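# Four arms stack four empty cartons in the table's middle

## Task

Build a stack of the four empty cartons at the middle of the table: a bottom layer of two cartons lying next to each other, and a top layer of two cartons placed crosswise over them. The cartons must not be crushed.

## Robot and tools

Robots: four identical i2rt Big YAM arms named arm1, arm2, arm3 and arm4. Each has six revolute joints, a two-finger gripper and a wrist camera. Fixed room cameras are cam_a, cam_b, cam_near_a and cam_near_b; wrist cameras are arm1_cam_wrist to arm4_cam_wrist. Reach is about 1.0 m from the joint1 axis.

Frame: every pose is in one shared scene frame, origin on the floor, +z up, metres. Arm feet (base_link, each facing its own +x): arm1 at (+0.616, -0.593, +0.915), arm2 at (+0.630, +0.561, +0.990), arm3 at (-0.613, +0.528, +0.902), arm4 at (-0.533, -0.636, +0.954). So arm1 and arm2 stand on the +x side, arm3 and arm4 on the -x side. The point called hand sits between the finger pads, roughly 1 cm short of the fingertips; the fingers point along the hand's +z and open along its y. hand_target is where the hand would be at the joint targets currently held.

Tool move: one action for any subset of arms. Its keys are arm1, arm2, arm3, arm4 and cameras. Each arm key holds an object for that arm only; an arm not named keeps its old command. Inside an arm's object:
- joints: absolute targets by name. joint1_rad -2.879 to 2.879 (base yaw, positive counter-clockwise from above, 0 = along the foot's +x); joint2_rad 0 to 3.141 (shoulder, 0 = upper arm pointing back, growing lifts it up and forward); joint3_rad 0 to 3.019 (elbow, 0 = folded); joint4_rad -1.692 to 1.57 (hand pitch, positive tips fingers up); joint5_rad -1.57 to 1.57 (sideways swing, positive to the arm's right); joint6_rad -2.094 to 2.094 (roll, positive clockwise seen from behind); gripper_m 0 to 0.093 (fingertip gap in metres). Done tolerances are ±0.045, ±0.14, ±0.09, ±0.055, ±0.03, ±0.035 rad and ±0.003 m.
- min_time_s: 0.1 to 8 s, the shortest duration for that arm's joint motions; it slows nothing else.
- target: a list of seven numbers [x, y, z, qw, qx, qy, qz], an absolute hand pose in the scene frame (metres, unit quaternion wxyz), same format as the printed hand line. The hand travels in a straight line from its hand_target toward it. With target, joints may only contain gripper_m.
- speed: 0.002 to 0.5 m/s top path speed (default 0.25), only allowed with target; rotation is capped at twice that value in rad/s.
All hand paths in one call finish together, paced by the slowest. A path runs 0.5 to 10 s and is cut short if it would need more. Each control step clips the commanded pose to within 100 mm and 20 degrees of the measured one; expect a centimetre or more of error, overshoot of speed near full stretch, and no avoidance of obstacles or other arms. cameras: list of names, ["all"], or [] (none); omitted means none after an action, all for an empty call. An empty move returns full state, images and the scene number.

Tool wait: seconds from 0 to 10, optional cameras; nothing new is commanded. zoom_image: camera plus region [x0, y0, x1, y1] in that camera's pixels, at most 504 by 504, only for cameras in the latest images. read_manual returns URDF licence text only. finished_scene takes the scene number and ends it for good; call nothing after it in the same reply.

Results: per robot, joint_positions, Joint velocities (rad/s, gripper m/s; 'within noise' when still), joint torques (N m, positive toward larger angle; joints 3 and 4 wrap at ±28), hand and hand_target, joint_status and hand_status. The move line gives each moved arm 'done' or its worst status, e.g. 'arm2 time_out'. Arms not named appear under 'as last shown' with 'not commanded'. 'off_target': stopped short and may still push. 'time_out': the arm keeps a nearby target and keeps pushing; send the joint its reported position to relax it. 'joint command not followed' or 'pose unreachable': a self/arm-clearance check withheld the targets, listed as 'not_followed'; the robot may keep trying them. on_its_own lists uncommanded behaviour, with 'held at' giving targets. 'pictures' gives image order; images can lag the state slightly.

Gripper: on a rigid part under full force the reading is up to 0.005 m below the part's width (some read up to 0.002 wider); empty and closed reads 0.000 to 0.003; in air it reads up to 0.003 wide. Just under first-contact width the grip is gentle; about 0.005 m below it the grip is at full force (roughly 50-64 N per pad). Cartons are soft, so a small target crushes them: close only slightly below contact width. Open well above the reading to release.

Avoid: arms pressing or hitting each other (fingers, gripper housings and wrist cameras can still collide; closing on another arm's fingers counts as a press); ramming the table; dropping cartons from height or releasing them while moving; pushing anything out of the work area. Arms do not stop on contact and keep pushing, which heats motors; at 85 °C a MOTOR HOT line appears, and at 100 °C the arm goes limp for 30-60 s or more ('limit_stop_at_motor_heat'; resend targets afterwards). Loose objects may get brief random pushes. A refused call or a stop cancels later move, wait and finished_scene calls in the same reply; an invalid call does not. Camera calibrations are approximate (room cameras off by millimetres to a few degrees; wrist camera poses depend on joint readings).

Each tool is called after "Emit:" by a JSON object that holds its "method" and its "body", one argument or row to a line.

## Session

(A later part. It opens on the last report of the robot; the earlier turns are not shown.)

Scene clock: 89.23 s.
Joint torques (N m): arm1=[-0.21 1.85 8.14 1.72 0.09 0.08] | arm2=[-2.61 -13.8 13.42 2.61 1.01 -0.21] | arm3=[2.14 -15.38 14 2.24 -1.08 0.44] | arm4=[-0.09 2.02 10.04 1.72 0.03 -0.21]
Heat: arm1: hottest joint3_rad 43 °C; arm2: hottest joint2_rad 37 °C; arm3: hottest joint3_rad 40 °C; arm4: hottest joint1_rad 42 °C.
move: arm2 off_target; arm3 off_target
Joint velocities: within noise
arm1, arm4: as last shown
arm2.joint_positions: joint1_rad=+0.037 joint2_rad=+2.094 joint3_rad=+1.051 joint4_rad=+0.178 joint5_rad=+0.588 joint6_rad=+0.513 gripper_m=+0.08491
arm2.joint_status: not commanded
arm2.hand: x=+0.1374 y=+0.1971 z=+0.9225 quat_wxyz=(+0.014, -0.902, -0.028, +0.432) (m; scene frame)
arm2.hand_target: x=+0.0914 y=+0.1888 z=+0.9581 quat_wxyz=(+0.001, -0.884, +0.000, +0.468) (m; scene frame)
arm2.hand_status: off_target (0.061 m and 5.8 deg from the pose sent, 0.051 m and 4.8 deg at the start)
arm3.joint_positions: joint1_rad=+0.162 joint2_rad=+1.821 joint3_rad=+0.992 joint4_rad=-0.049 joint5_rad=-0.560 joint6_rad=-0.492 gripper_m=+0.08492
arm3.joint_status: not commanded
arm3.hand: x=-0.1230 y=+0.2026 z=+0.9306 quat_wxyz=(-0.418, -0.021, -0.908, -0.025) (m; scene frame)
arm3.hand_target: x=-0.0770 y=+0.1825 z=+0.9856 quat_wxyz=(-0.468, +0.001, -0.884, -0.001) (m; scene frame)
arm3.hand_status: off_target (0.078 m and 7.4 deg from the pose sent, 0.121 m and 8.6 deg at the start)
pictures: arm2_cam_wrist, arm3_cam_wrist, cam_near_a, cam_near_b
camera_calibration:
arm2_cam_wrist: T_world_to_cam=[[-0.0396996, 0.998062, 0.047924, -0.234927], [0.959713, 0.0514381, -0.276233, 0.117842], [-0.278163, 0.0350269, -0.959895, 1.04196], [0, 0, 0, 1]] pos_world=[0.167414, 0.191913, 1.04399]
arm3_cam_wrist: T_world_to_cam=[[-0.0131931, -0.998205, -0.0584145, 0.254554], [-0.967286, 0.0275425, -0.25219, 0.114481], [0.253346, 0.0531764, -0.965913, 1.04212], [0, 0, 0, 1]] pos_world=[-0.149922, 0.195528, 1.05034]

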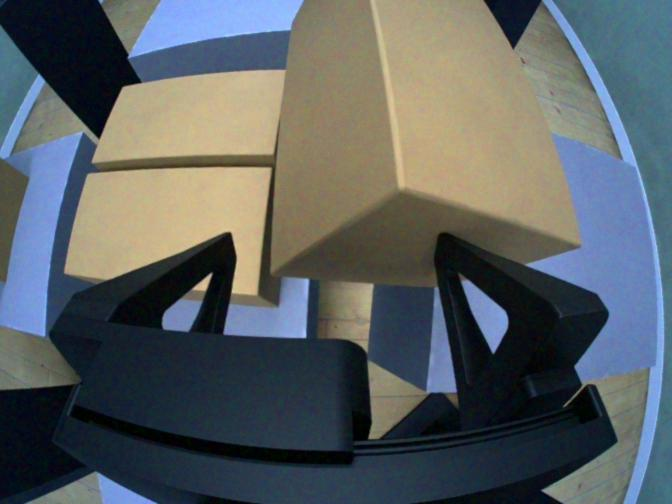

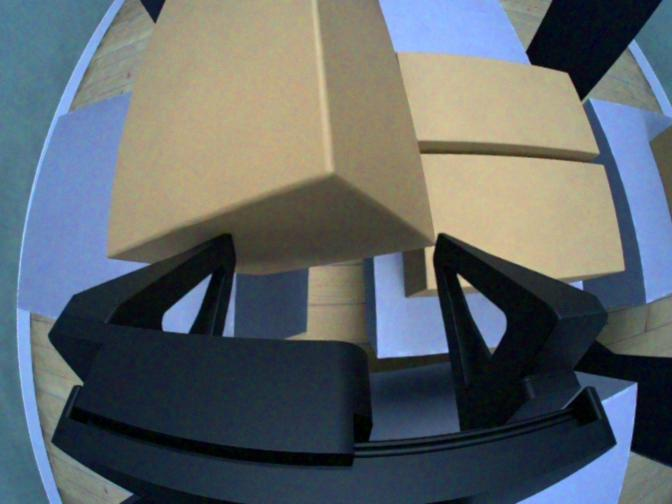

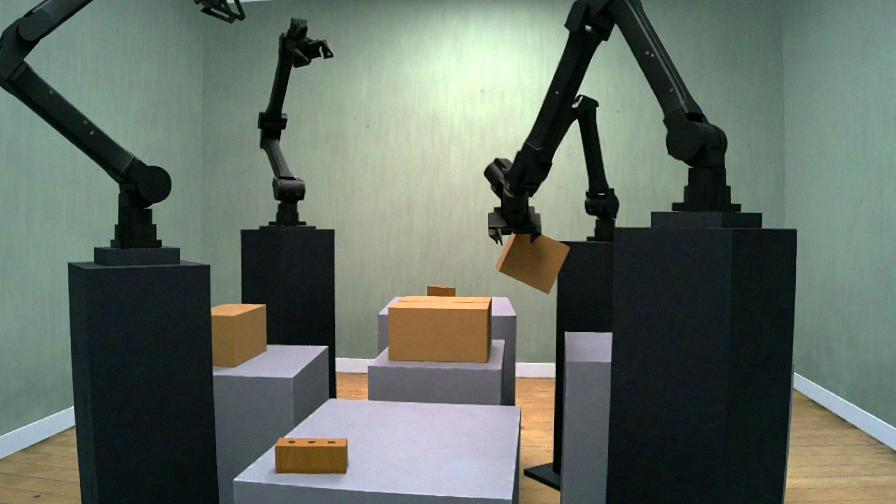

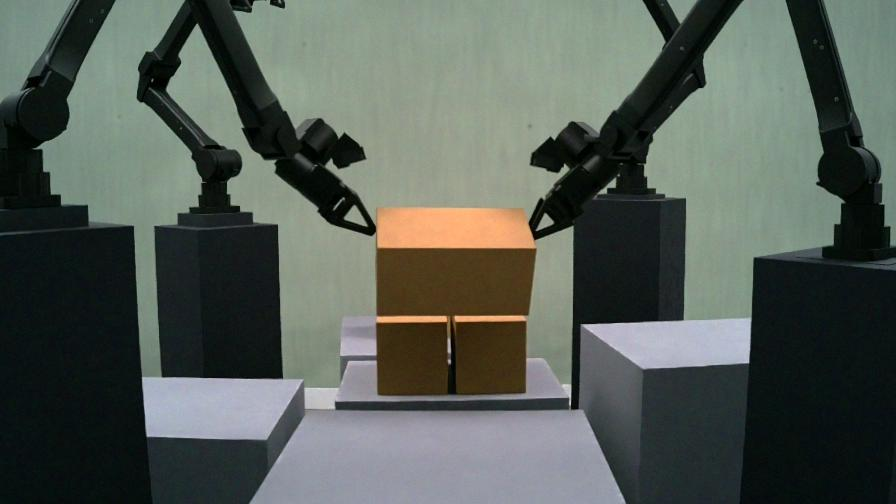

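Emit:
{"method": "move", "body": {
  "arm2": {"target":[0.0875,0.108,0.962,0,-0.884,0,0.468],"speed":0.05},
  "arm3": {"target":[-0.072,0.105,0.99,-0.468,0,-0.884,0],"speed":0.05},
  "cameras": ["cam_near_b","arm2_cam_wrist","arm3_cam_wrist","cam_near_a"]
}}

Emit:
{"method": "zoom_image", "body": {
  "camera": "cam_near_a",
  "region": [360, 160, 640, 380]
}}

Scene clock: 92.60 s.
Joint torques (N m): arm1=[-0.15 1.85 8.13 1.72 0.09 0.08] | arm2=[-3.14 -15.33 15.3 2.44 1.13 -0.23] | arm3=[2.96 -16.85 13.91 2 -1.24 0.38] | arm4=[0.09 2.43 10.03 1.76 0.05 -0.21]
Heat: arm1: hottest joint3_rad 43 °C; arm2: hottest joint2_rad 37 °C; arm3: hottest joint3_rad 41 °C; arm4: hottest joint1_rad 42 °C.
move: arm2 off_target; arm3 off_target
Joint velocities: within noise
arm1, arm4: as last shown
arm2.joint_positions: joint1_rad=+0.135 joint2_rad=+2.166 joint3_rad=+1.229 joint4_rad=+0.012 joint5_rad=+0.651 joint6_rad=+0.595 gripper_m=+0.08491
arm2.joint_status: not commanded
arm2.hand: x=+0.1433 y=+0.1249 z=+0.9230 quat_wxyz=(+0.019, -0.902, -0.033, +0.430) (m; scene frame)
arm2.hand_target: x=+0.0923 y=+0.1137 z=+0.9656 quat_wxyz=(+0.001, -0.884, +0.000, +0.468) (m; scene frame)
arm2.hand_status: off_target (0.070 m and 6.5 deg from the pose sent, 0.110 m and 5.9 deg at the start)
arm3.joint_positions: joint1_rad=+0.057 joint2_rad=+1.907 joint3_rad=+1.186 joint4_rad=-0.173 joint5_rad=-0.626 joint6_rad=-0.566 gripper_m=+0.08492
arm3.joint_status: not commanded
arm3.hand: x=-0.1188 y=+0.1206 z=+0.9473 quat_wxyz=(-0.430, -0.026, -0.902, -0.018) (m; scene frame)
arm3.hand_target: x=-0.0768 y=+0.1099 z=+0.9924 quat_wxyz=(-0.468, +0.001, -0.884, -0.001) (m; scene frame)
arm3.hand_status: off_target (0.065 m and 6.0 deg from the pose sent, 0.125 m and 7.3 deg at the start)
pictures: arm2_cam_wrist, arm3_cam_wrist, cam_near_a, cam_near_b
camera_calibration:
arm2_cam_wrist: T_world_to_cam=[[-0.0463236, 0.997014, 0.0617844, -0.174282], [0.96005, 0.0615226, -0.272981, 0.11175], [-0.275967, 0.0466707, -0.960033, 1.04497], [0, 0, 0, 1]] pos_world=[0.173018, 0.118117, 1.04448]
arm3_cam_wrist: T_world_to_cam=[[-0.0273946, -0.998387, -0.0497284, 0.163779], [-0.959768, 0.040177, -0.277905, 0.148757], [0.279455, 0.0401147, -0.959321, 1.05994], [0, 0, 0, 1]] pos_world=[-0.148946, 0.115019, 1.06631]

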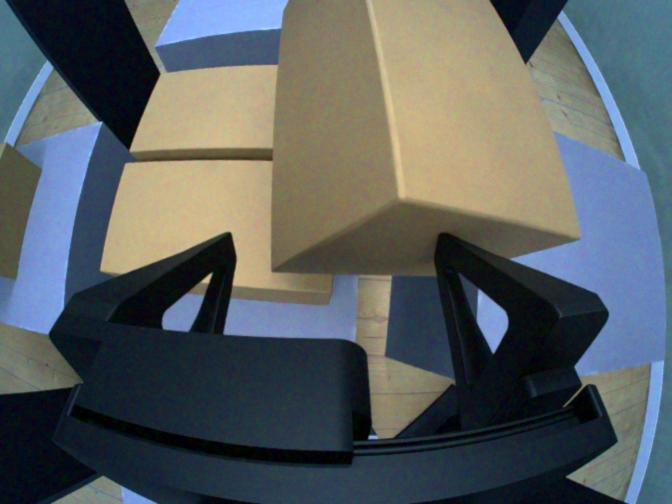

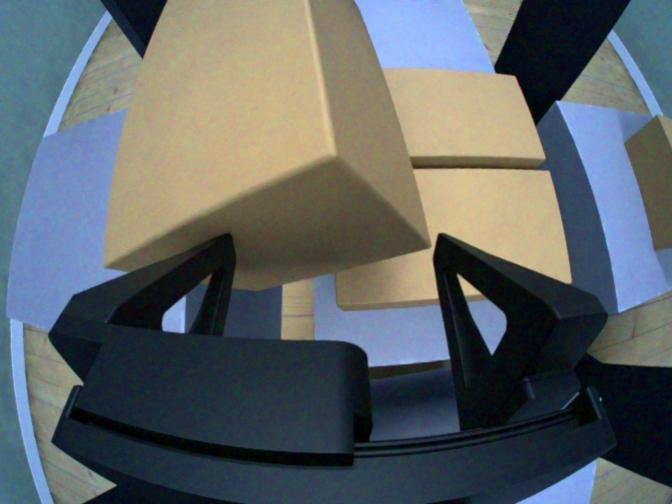

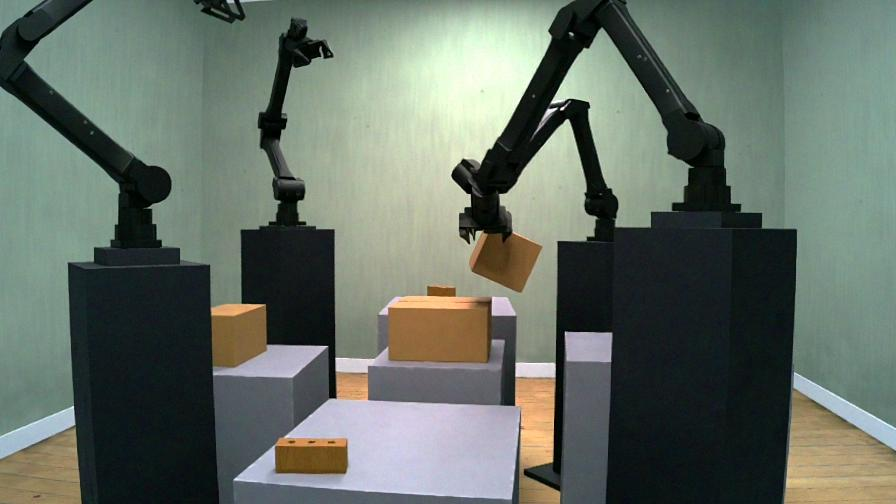

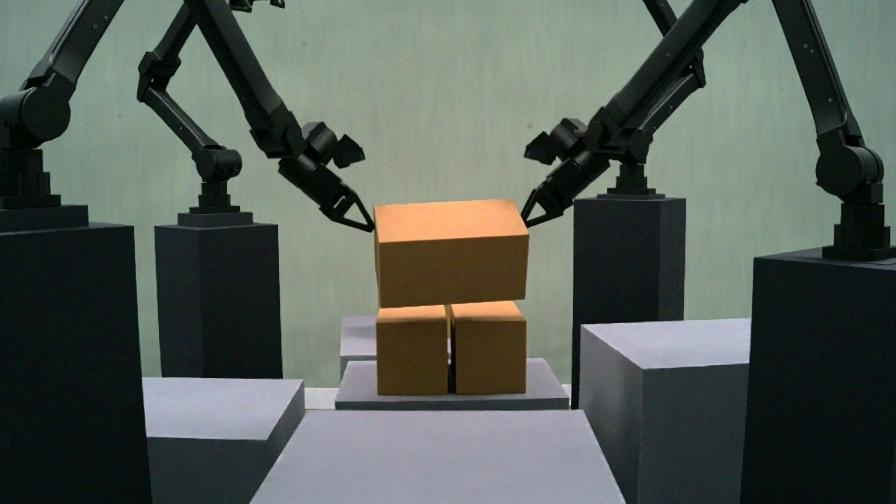

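Scaled by 1.800 from the camera's 896x504 image, which has a finer 1280x720 frame.

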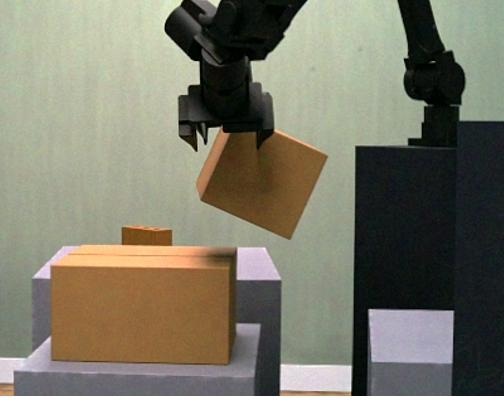

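Emit:
{"method": "move", "body": {
  "arm2": {"target":[0.0875,0.006,0.968,0,-0.884,0,0.468],"speed":0.05},
  "arm3": {"target":[-0.072,0.015,0.985,-0.468,0,-0.884,0],"speed":0.05},
  "cameras": ["cam_near_b","arm2_cam_wrist","arm3_cam_wrist","cam_near_a"]
}}

Emit:
{"method": "zoom_image", "body": {
  "camera": "cam_near_a",
  "region": [360, 160, 640, 380]
}}

Scene clock: 96.73 s.
Joint torques (N m): arm1=[-0.15 1.9 8.13 1.73 0.09 0.09] | arm2=[-4.66 -16.32 14.12 1.58 1.23 -0.08] | arm3=[2.14 -20.01 14.54 1.73 -1.25 0.39] | arm4=[0.15 2.14 10 1.74 0.07 -0.19]
Heat: arm1: hottest joint3_rad 43 °C; arm2: hottest joint2_rad 38 °C; arm3: hottest joint3_rad 43 °C; arm4: hottest joint1_rad 42 °C.
move: arm2 off_target; arm3 off_target
Joint velocities: within noise
arm1, arm4: as last shown
arm2.joint_positions: joint1_rad=+0.251 joint2_rad=+2.295 joint3_rad=+1.591 joint4_rad=-0.212 joint5_rad=+0.714 joint6_rad=+0.677 gripper_m=+0.08491
arm2.joint_status: not commanded
arm2.hand: x=+0.1394 y=-0.0047 z=+0.9536 quat_wxyz=(-0.005, -0.892, -0.036, +0.451) (m; scene frame)
arm2.hand_target: x=+0.0908 y=+0.0098 z=+0.9693 quat_wxyz=(+0.000, -0.884, +0.000, +0.468) (m; scene frame)
arm2.hand_status: off_target (0.055 m and 4.7 deg from the pose sent, 0.139 m and 6.5 deg at the start)
arm3.joint_positions: joint1_rad=-0.029 joint2_rad=+2.075 joint3_rad=+1.432 joint4_rad=-0.330 joint5_rad=-0.693 joint6_rad=-0.658 gripper_m=+0.08492
arm3.joint_status: not commanded
arm3.hand: x=-0.1156 y=+0.0414 z=+0.9300 quat_wxyz=(-0.427, -0.025, -0.903, -0.031) (m; scene frame)
arm3.hand_target: x=-0.0775 y=+0.0213 z=+0.9879 quat_wxyz=(-0.468, +0.000, -0.883, -0.001) (m; scene frame)
arm3.hand_status: off_target (0.075 m and 6.9 deg from the pose sent, 0.121 m and 6.0 deg at the start)
pictures: arm2_cam_wrist, arm3_cam_wrist, cam_near_a, cam_near_b
camera_calibration:
arm2_cam_wrist: T_world_to_cam=[[-0.0717954, 0.997177, 0.0220101, -0.00572671], [0.945047, 0.0750656, -0.318199, 0.177058], [-0.318953, -0.00204463, -0.947768, 1.07339], [0, 0, 0, 1]] pos_world=[0.174621, -0.00538575, 1.07379]
arm3_cam_wrist: T_world_to_cam=[[-0.0156864, -0.997156, -0.0737103, 0.10763], [-0.961708, 0.0352205, -0.271803, 0.144562], [0.273626, 0.0666242, -0.959526, 1.04405], [0, 0, 0, 1]] pos_world=[-0.144964, 0.0326739, 1.04902]

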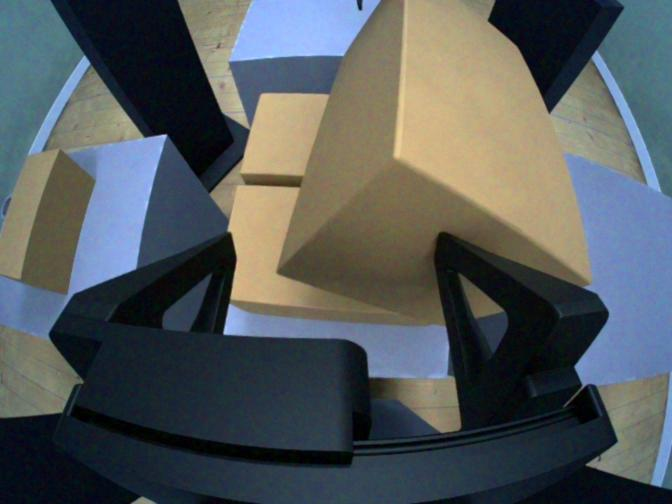

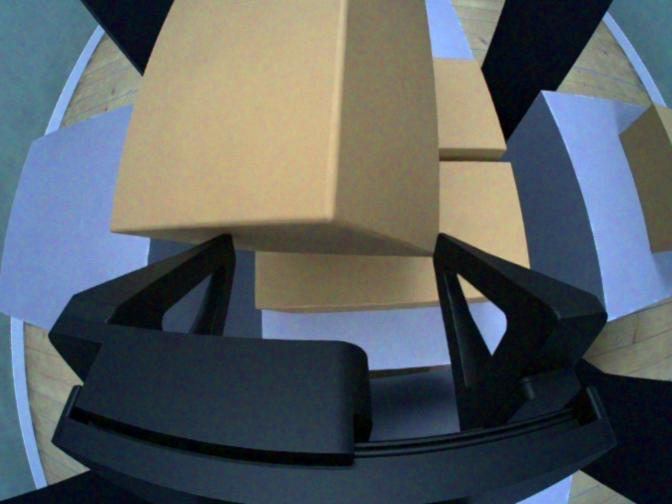

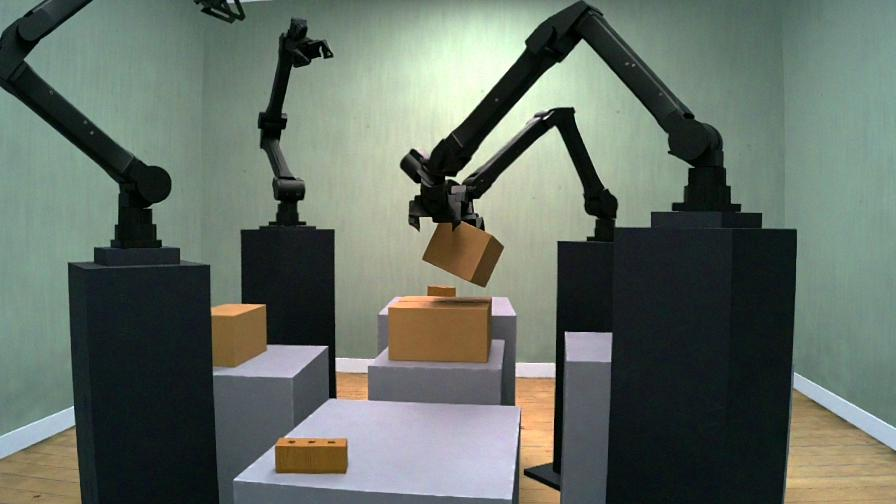

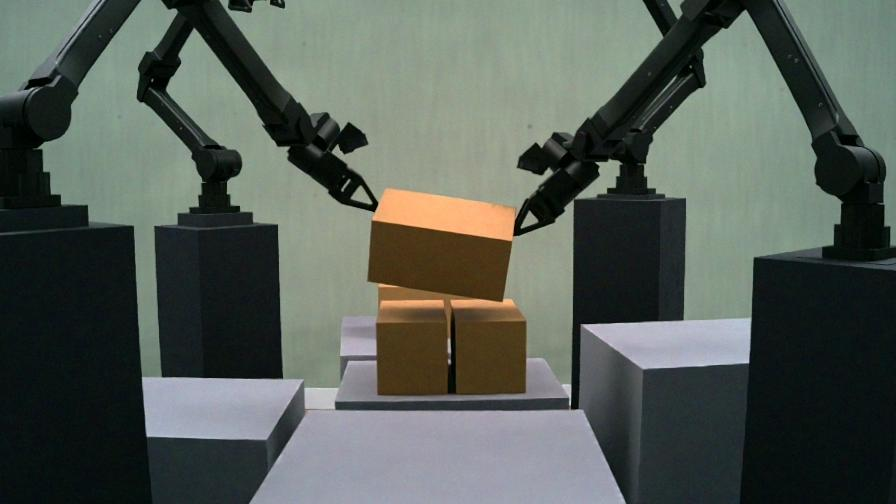

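Scaled by 1.800 from the camera's 896x504 image, which has a finer 1280x720 frame.

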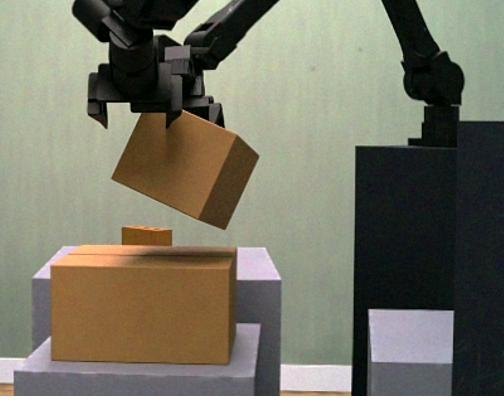

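Emit:
{"method": "move", "body": {
  "arm2": {"target":[0.0875,0.026,0.955,0,-0.884,0,0.468],"speed":0.04},
  "arm3": {"target":[-0.072,-0.008,0.996,-0.468,0,-0.884,0],"speed":0.04},
  "cameras": ["cam_near_b","arm2_cam_wrist","arm3_cam_wrist","cam_near_a"]
}}

Emit:
{"method": "zoom_image", "body": {
  "camera": "cam_near_a",
  "region": [360, 160, 640, 380]
}}

Scene clock: 99.20 s.
Joint torques (N m): arm1=[-0.21 1.9 8.14 1.72 0.09 0.08] | arm2=[-6.01 -16.73 8.5 3.63 0.82 -0.25] | arm3=[3.6 -20.48 14.56 1.59 -1.57 0.44] | arm4=[0.09 2.26 10.06 1.81 0.07 -0.2]
Heat: arm1: hottest joint3_rad 43 °C; arm2: hottest joint2_rad 38 °C; arm3: hottest joint3_rad 44 °C; arm4: hottest joint1_rad 42 °C.
move: arm2 off_target; arm3 off_target
Joint velocities: within noise
arm1.joint_positions: joint1_rad=+0.179 joint2_rad=+0.617 joint3_rad=+1.406 joint4_rad=-1.417 joint5_rad=+0.111 joint6_rad=+0.340 gripper_m=+0.09396
arm1.joint_status: not commanded
arm1.hand: x=+0.4488 y=-0.4458 z=+1.4458 quat_wxyz=(-0.114, +0.775, -0.438, -0.441) (m; scene frame)
arm1.hand_target: x=+0.4505 y=-0.4470 z=+1.4581 quat_wxyz=(-0.116, +0.769, -0.435, -0.454) (m; scene frame)
arm1.hand_status: not commanded
arm2.joint_positions: joint1_rad=+0.251 joint2_rad=+2.295 joint3_rad=+1.591 joint4_rad=-0.191 joint5_rad=+0.714 joint6_rad=+0.678 gripper_m=+0.08491
arm2.joint_status: not commanded
arm2.hand: x=+0.1377 y=-0.0074 z=+0.9557 quat_wxyz=(-0.013, -0.889, -0.032, +0.456) (m; scene frame)
arm2.hand_target: x=+0.0911 y=+0.0280 z=+0.9557 quat_wxyz=(+0.001, -0.884, +0.000, +0.468) (m; scene frame)
arm2.hand_status: off_target (0.060 m and 4.3 deg from the pose sent, 0.060 m and 4.7 deg at the start)
arm3.joint_positions: joint1_rad=-0.068 joint2_rad=+2.102 joint3_rad=+1.520 joint4_rad=-0.396 joint5_rad=-0.701 joint6_rad=-0.680 gripper_m=+0.08492
arm3.joint_status: not commanded
arm3.hand: x=-0.1230 y=+0.0062 z=+0.9423 quat_wxyz=(-0.429, -0.033, -0.903, -0.022) (m; scene frame)
arm3.hand_target: x=-0.0773 y=-0.0012 z=+0.9983 quat_wxyz=(-0.469, +0.001, -0.883, -0.001) (m; scene frame)
arm3.hand_status: off_target (0.075 m and 6.7 deg from the pose sent, 0.093 m and 6.9 deg at the start)
arm4.joint_positions: joint1_rad=-0.391 joint2_rad=+0.618 joint3_rad=+1.439 joint4_rad=-1.280 joint5_rad=-0.275 joint6_rad=+0.302 gripper_m=+0.09396
arm4.joint_status: not commanded
arm4.hand: x=-0.3703 y=-0.4693 z=+1.5318 quat_wxyz=(-0.420, +0.196, -0.821, -0.333) (m; scene frame)
arm4.hand_target: x=-0.3731 y=-0.4712 z=+1.5415 quat_wxyz=(-0.429, +0.196, -0.815, -0.337) (m; scene frame)
arm4.hand_status: not commanded
pictures: arm2_cam_wrist, arm3_cam_wrist, cam_near_a, cam_near_b
camera_calibration:
arm2_cam_wrist: T_world_to_cam=[[-0.0712993, 0.997442, 0.00514762, 0.0128591], [0.941598, 0.0690084, -0.329593, 0.190879], [-0.329105, -0.0186528, -0.944109, 1.0727], [0, 0, 0, 1]] pos_world=[0.174219, -0.00598948, 1.0756]
arm3_cam_wrist: T_world_to_cam=[[-0.0362177, -0.997261, -0.0644888, 0.062079], [-0.960112, 0.052627, -0.274619, 0.144746], [0.27726, 0.0519704, -0.959388, 1.06063], [0, 0, 0, 1]] pos_world=[-0.152851, -0.000830066, 1.06131]

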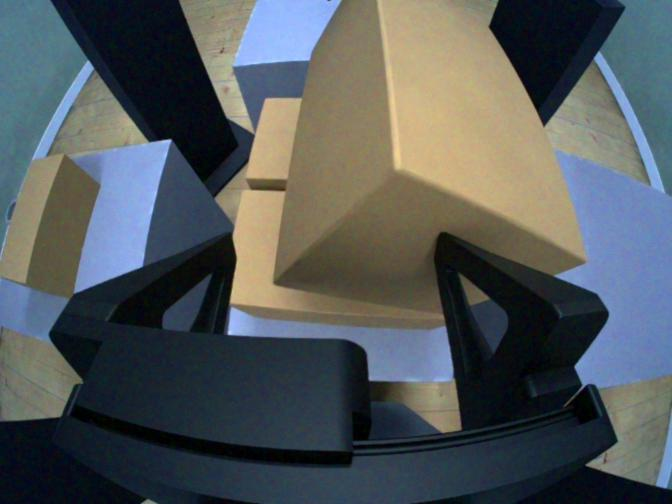

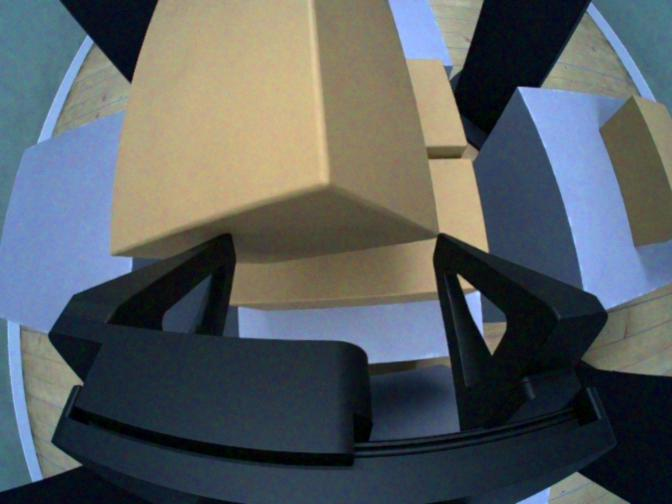

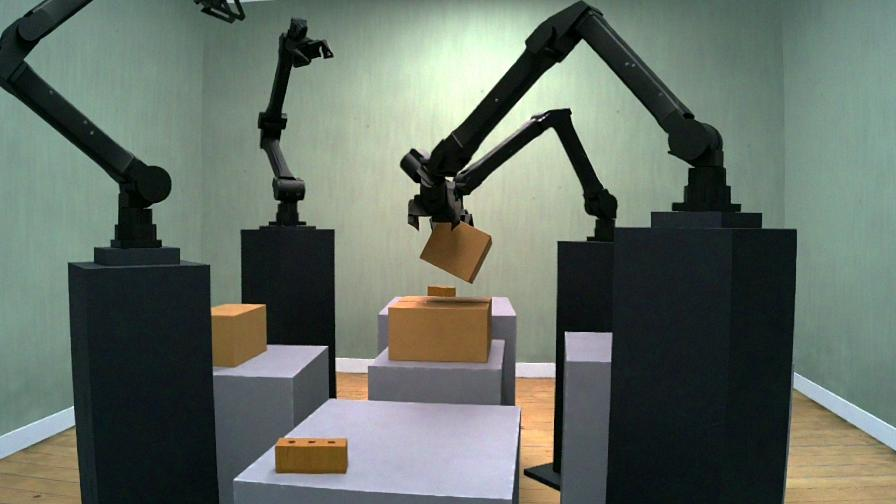

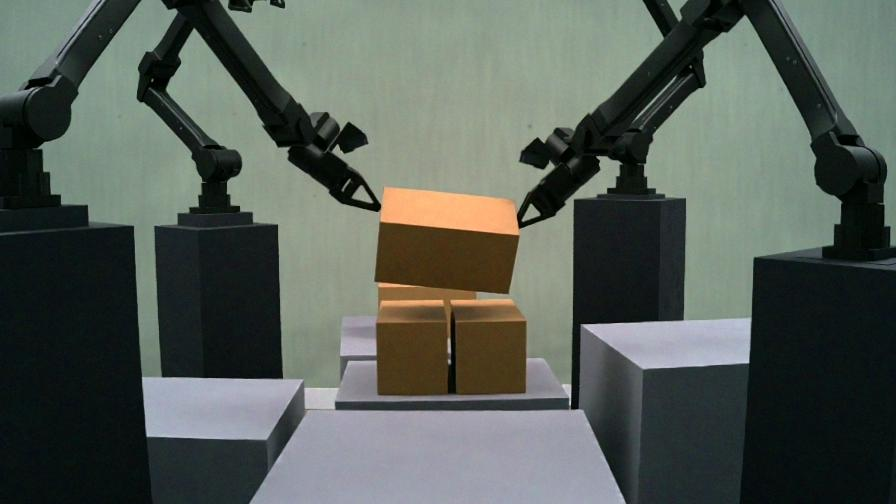

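Scaled by 1.800 from the camera's 896x504 image, which has a finer 1280x720 frame.

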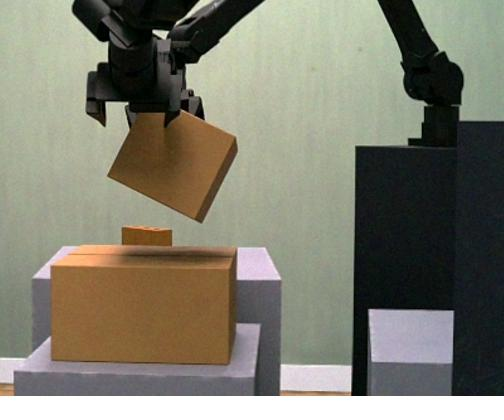

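Emit:
{"method": "move", "body": {
  "arm2": {"target":[0.0875,0.008,0.903,0,-0.884,0,0.468],"speed":0.04},
  "arm3": {"target":[-0.072,-0.008,0.945,-0.468,0,-0.884,0],"speed":0.04},
  "cameras": ["cam_near_b","arm2_cam_wrist","arm3_cam_wrist","cam_near_a"]
}}

Emit:
{"method": "zoom_image", "body": {
  "camera": "cam_near_a",
  "region": [360, 160, 640, 380]
}}

Scene clock: 105.13 s.
Joint torques (N m): arm1=[-0.21 1.85 8.13 1.73 0.09 0.08] | arm2=[-4.48 -18.32 13.79 3.47 1.06 -0.12] | arm3=[3.72 -19.78 12.42 2.3 -1.11 0.41] | arm4=[0.09 2.26 10.02 1.83 0.04 -0.2]
Heat: arm1: hottest joint3_rad 44 °C; arm2: hottest joint2_rad 39 °C; arm3: hottest joint3_rad 45 °C; arm4: hottest joint1_rad 42 °C.
move: arm2 off_target; arm3 off_target
Joint velocities: within noise
arm1, arm4: as last shown
arm2.joint_positions: joint1_rad=+0.246 joint2_rad=+2.422 joint3_rad=+1.583 joint4_rad=-0.148 joint5_rad=+0.720 joint6_rad=+0.680 gripper_m=+0.08491
arm2.joint_status: not commanded
arm2.hand: x=+0.1462 y=+0.0154 z=+0.8683 quat_wxyz=(+0.023, -0.899, -0.045, +0.435) (m; scene frame)
arm2.hand_target: x=+0.0915 y=+0.0139 z=+0.9061 quat_wxyz=(+0.001, -0.883, +0.000, +0.469) (m; scene frame)
arm2.hand_status: off_target (0.069 m and 7.2 deg from the pose sent, 0.074 m and 4.3 deg at the start)
arm3.joint_positions: joint1_rad=-0.068 joint2_rad=+2.163 joint3_rad=+1.528 joint4_rad=-0.314 joint5_rad=-0.710 joint6_rad=-0.678 gripper_m=+0.08492
arm3.joint_status: not commanded
arm3.hand: x=-0.1162 y=-0.0012 z=+0.9138 quat_wxyz=(-0.439, -0.027, -0.898, -0.016) (m; scene frame)
arm3.hand_target: x=-0.0751 y=-0.0037 z=+0.9466 quat_wxyz=(-0.468, +0.000, -0.884, -0.001) (m; scene frame)
arm3.hand_status: off_target (0.055 m and 5.1 deg from the pose sent, 0.053 m and 6.7 deg at the start)
pictures: arm2_cam_wrist, arm3_cam_wrist, cam_near_a, cam_near_b
camera_calibration:
arm2_cam_wrist: T_world_to_cam=[[-0.0627818, 0.99483, 0.0798258, -0.0748333], [0.955984, 0.0829148, -0.281459, 0.108366], [-0.286622, 0.0586418, -0.956247, 0.996494], [0, 0, 0, 1]] pos_world=[0.177323, 0.00702516, 0.989369]
arm3_cam_wrist: T_world_to_cam=[[-0.03079, -0.998407, -0.0472834, 0.0379492], [-0.953809, 0.043492, -0.297248, 0.165173], [0.298831, 0.035947, -0.953629, 1.02901], [0, 0, 0, 1]] pos_world=[-0.148788, -0.00628477, 1.03218]

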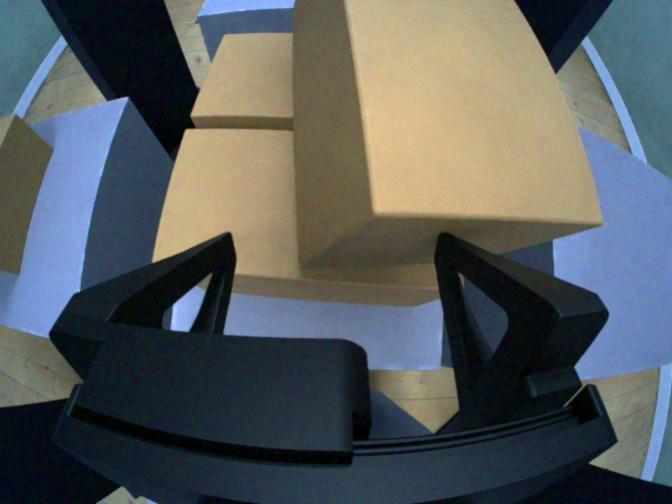

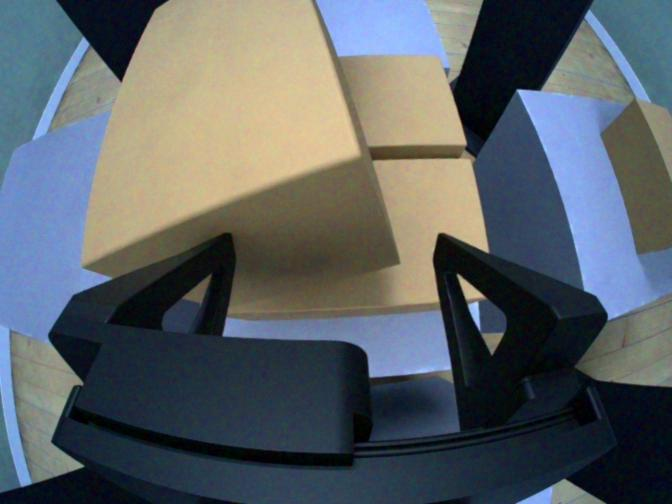

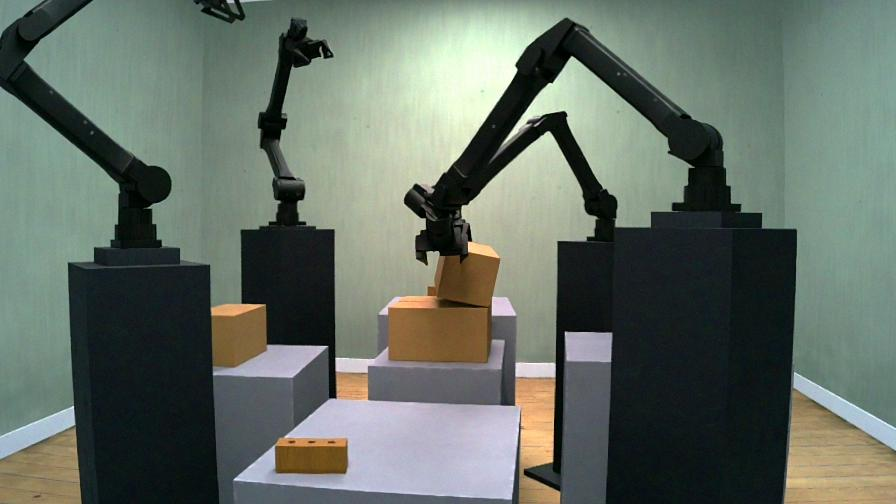

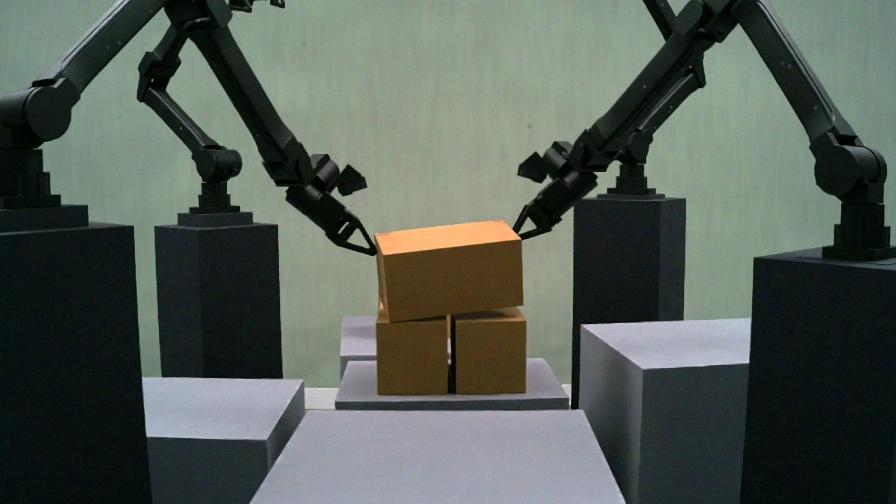

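Scaled by 1.800 from the camera's 896x504 image, which has a finer 1280x720 frame.

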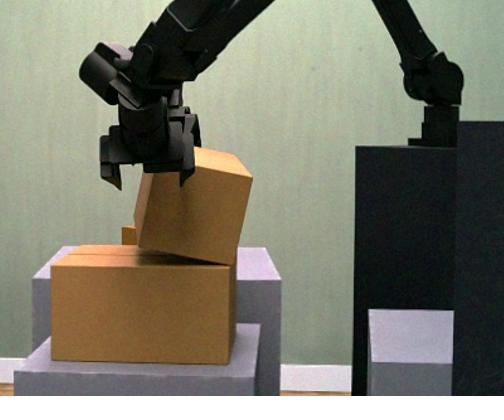

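Emit:
{"method": "move", "body": {
  "arm2": {"target":[0.089,0.012,0.890,0,-0.884,0,0.468],"speed":0.04},
  "arm3": {"target":[-0.072,0.004,0.893,-0.468,0,-0.884,0],"speed":0.04},
  "cameras": ["cam_near_b","arm2_cam_wrist","arm3_cam_wrist","cam_near_a"]
}}

Emit:
{"method": "zoom_image", "body": {
  "camera": "cam_near_a",
  "region": [360, 160, 640, 380]
}}

Scene clock: 107.80 s.
Joint torques (N m): arm1=[-0.21 1.85 8.14 1.72 0.09 0.08] | arm2=[-4.07 -18.26 12.96 3.63 1.03 -0.27] | arm3=[4.66 -20.19 8.88 2.51 -1.12 0.48] | arm4=[0.15 2.2 10.02 1.77 0.06 -0.21]
Heat: arm1: hottest joint3_rad 44 °C; arm2: hottest joint2_rad 40 °C; arm3: hottest joint3_rad 46 °C; arm4: hottest joint1_rad 42 °C.
move: arm2 off_target; arm3 off_target
Joint velocities: within noise
arm1, arm4: as last shown
arm2.joint_positions: joint1_rad=+0.246 joint2_rad=+2.443 joint3_rad=+1.583 joint4_rad=-0.132 joint5_rad=+0.720 joint6_rad=+0.689 gripper_m=+0.08491
arm2.joint_status: not commanded
arm2.hand: x=+0.1476 y=+0.0178 z=+0.8555 quat_wxyz=(+0.023, -0.900, -0.042, +0.433) (m; scene frame)
arm2.hand_target: x=+0.0929 y=+0.0176 z=+0.8931 quat_wxyz=(+0.002, -0.883, +0.000, +0.469) (m; scene frame)
arm2.hand_status: off_target (0.068 m and 7.0 deg from the pose sent, 0.061 m and 7.2 deg at the start)
arm3.joint_positions: joint1_rad=-0.070 joint2_rad=+2.231 joint3_rad=+1.528 joint4_rad=-0.202 joint5_rad=-0.702 joint6_rad=-0.676 gripper_m=+0.08492
arm3.joint_status: not commanded
arm3.hand: x=-0.1125 y=-0.0108 z=+0.8796 quat_wxyz=(-0.448, -0.022, -0.894, +0.003) (m; scene frame)
arm3.hand_target: x=-0.0740 y=+0.0062 z=+0.8936 quat_wxyz=(-0.468, +0.001, -0.884, -0.001) (m; scene frame)
arm3.hand_status: off_target (0.045 m and 3.5 deg from the pose sent, 0.049 m and 5.1 deg at the start)
pictures: arm2_cam_wrist, arm3_cam_wrist, cam_near_a, cam_near_b
camera_calibration:
arm2_cam_wrist: T_world_to_cam=[[-0.0575439, 0.995347, 0.0772892, -0.0747038], [0.957231, 0.0769965, -0.278892, 0.100958], [-0.283546, 0.057935, -0.957207, 0.984886], [0, 0, 0, 1]] pos_world=[0.178322, 0.00952339, 0.97667]
arm3_cam_wrist: T_world_to_cam=[[-0.0383325, -0.999222, -0.00928215, -0.00736698], [-0.947445, 0.0392955, -0.317496, 0.177533], [0.317614, -0.00337608, -0.948214, 0.992562], [0, 0, 0, 1]] pos_world=[-0.147331, -0.0109865, 0.997459]

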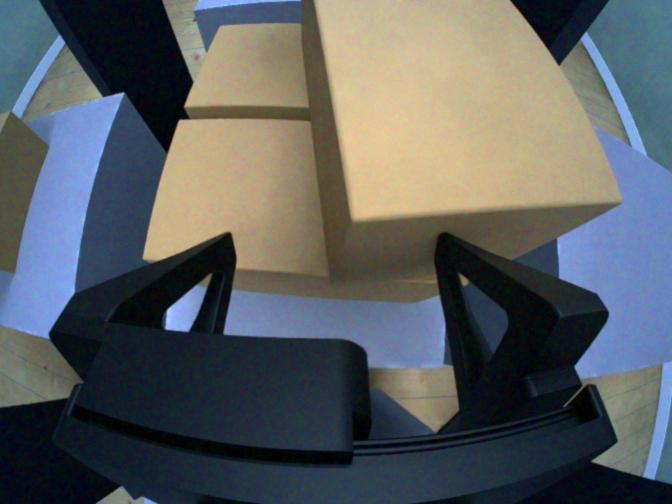

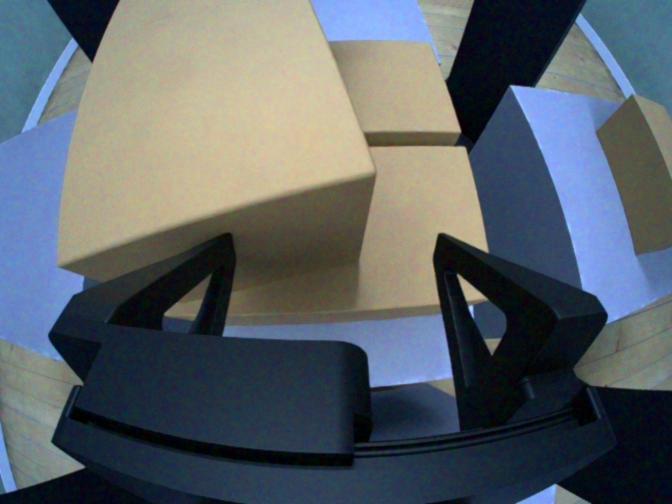

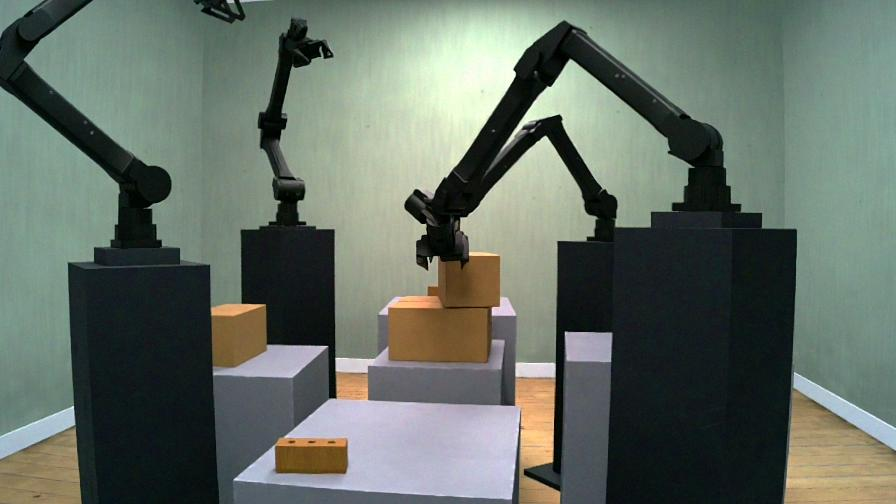

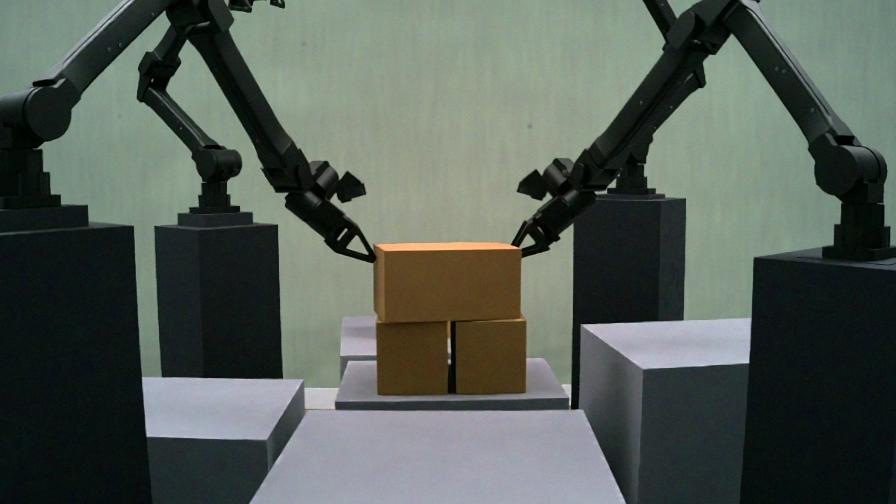

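Scaled by 1.800 from the camera's 896x504 image, which has a finer 1280x720 frame.

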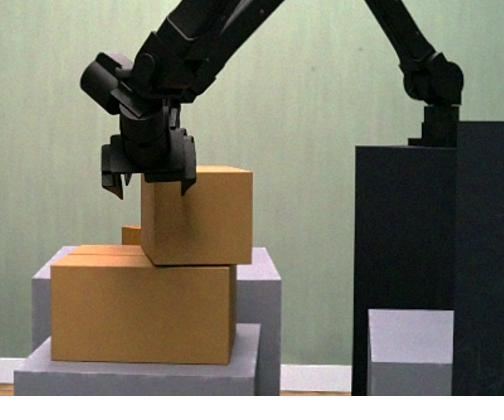

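Emit:
{"method": "move", "body": {
  "arm2": {"target":[0.092,-0.022,0.890,0,-0.884,0,0.468],"speed":0.04},
  "arm3": {"target":[-0.074,0.037,0.893,-0.468,0,-0.884,0],"speed":0.04},
  "cameras": ["cam_near_b","arm2_cam_wrist","arm3_cam_wrist","cam_near_a"]
}}

Emit:
{"method": "zoom_image", "body": {
  "camera": "cam_near_b",
  "region": [330, 200, 580, 420]
}}

Emit:
{"method": "zoom_image", "body": {
  "camera": "cam_near_a",
  "region": [360, 160, 640, 380]
}}

Scene clock: 111.37 s.
Joint torques (N m): arm1=[-0.21 1.9 8.13 1.72 0.09 0.08] | arm2=[-3.78 -18.08 13.94 1.52 1.3 -0.15] | arm3=[5.42 -20.42 7.87 2.39 -0.36 0.32] | arm4=[-0.03 2.2 10.07 1.72 0.05 -0.2]
Heat: arm1: hottest joint3_rad 44 °C; arm2: hottest joint2_rad 39 °C; arm3: hottest joint3_rad 46 °C; arm4: hottest joint1_rad 42 °C.
move: arm2 off_target; arm3 off_target
Joint velocities: within noise
arm1, arm4: as last shown
arm2.joint_positions: joint1_rad=+0.274 joint2_rad=+2.486 joint3_rad=+1.701 joint4_rad=-0.172 joint5_rad=+0.732 joint6_rad=+0.711 gripper_m=+0.08491
arm2.joint_status: not commanded
arm2.hand: x=+0.1442 y=-0.0240 z=+0.8658 quat_wxyz=(+0.003, -0.894, -0.036, +0.446) (m; scene frame)
arm2.hand_target: x=+0.0951 y=-0.0176 z=+0.8917 quat_wxyz=(+0.000, -0.884, +0.000, +0.468) (m; scene frame)
arm2.hand_status: off_target (0.058 m and 5.0 deg from the pose sent, 0.077 m and 7.0 deg at the start)
arm3.joint_positions: joint1_rad=-0.052 joint2_rad=+2.191 joint3_rad=+1.427 joint4_rad=-0.120 joint5_rad=-0.699 joint6_rad=-0.634 gripper_m=+0.08492
arm3.joint_status: not commanded
arm3.hand: x=-0.1161 y=+0.0163 z=+0.8763 quat_wxyz=(-0.453, -0.029, -0.891, -0.001) (m; scene frame)
arm3.hand_target: x=-0.0762 y=+0.0387 z=+0.8935 quat_wxyz=(-0.468, +0.000, -0.884, -0.001) (m; scene frame)
arm3.hand_status: off_target (0.050 m and 3.8 deg from the pose sent, 0.063 m and 3.6 deg at the start)
pictures: arm2_cam_wrist, arm3_cam_wrist, cam_near_a, cam_near_b
camera_calibration:
arm2_cam_wrist: T_world_to_cam=[[-0.0642527, 0.997247, 0.0370191, 0.00174616], [0.948916, 0.0725379, -0.307078, 0.135732], [-0.308918, 0.0153974, -0.950964, 0.993486], [0, 0, 0, 1]] pos_world=[0.17822, -0.0268841, 0.986385]
arm3_cam_wrist: T_world_to_cam=[[-0.0473806, -0.998575, -0.0245704, 0.0318441], [-0.943318, 0.052821, -0.327661, 0.181174], [0.328492, 0.00765295, -0.944476, 0.98849], [0, 0, 0, 1]] pos_world=[-0.152298, 0.0146641, 0.993751]

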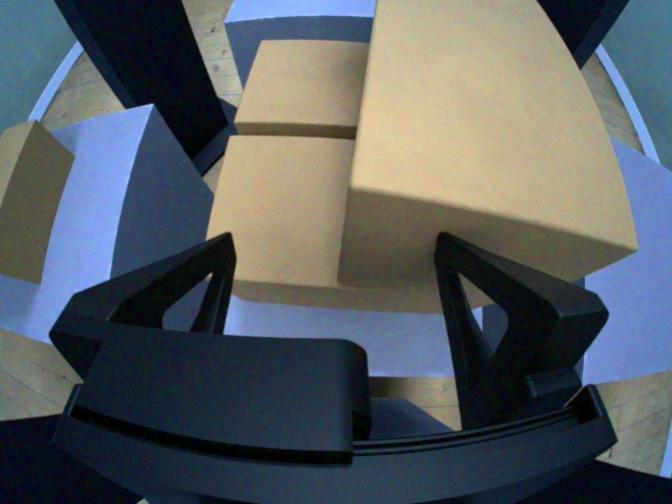

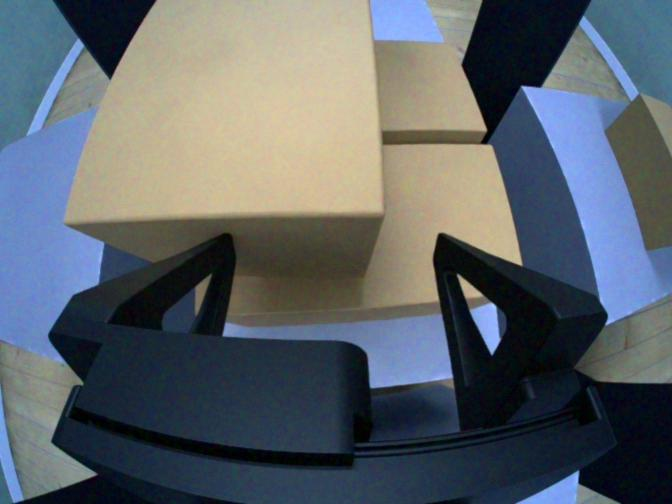

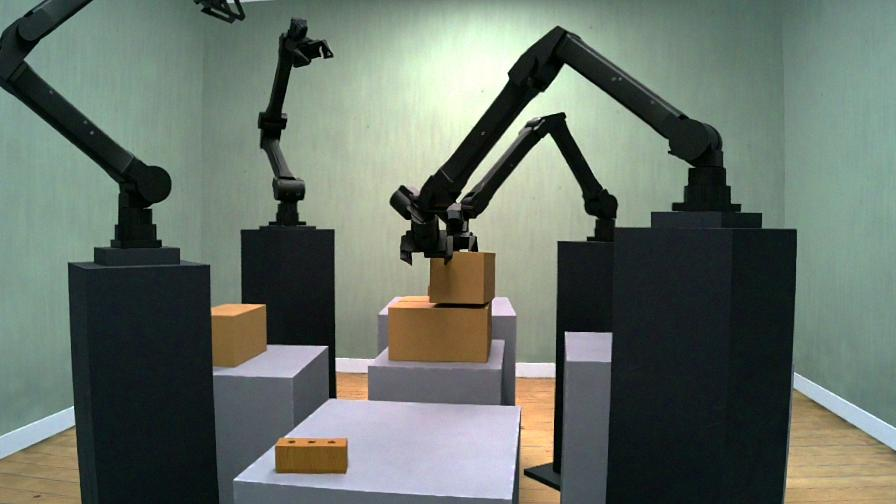

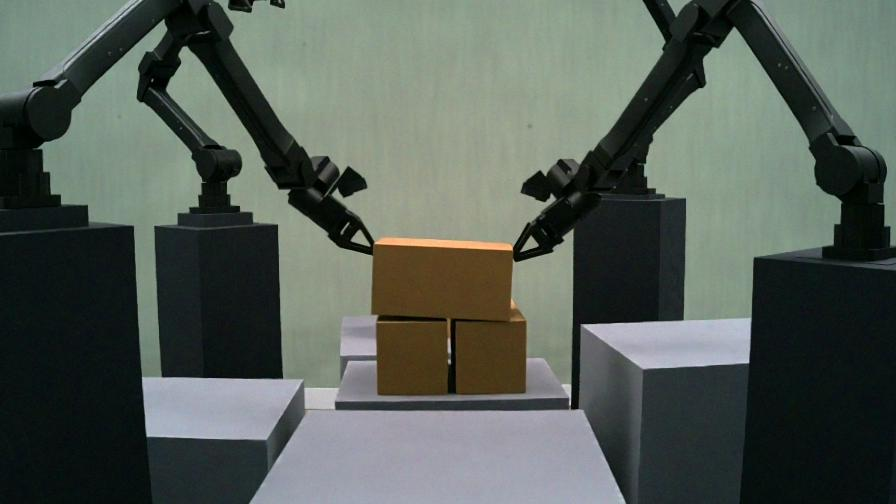

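Scaled by 2.016 from the camera's 896x504 image, which has a finer 1280x720 frame.

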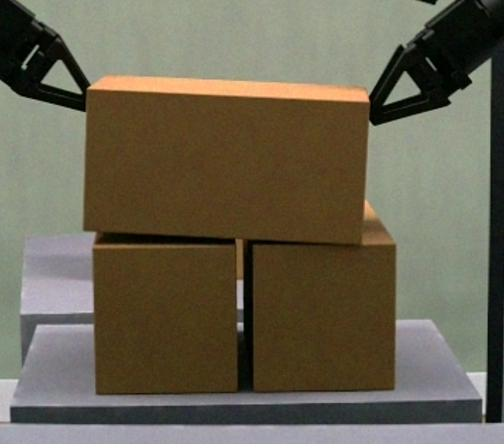

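Scaled by 1.800 from the camera's 896x504 image, which has a finer 1280x720 frame.

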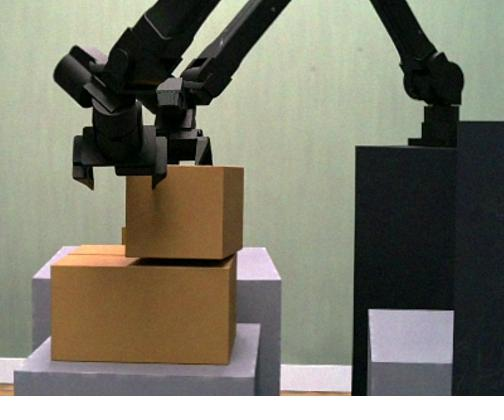

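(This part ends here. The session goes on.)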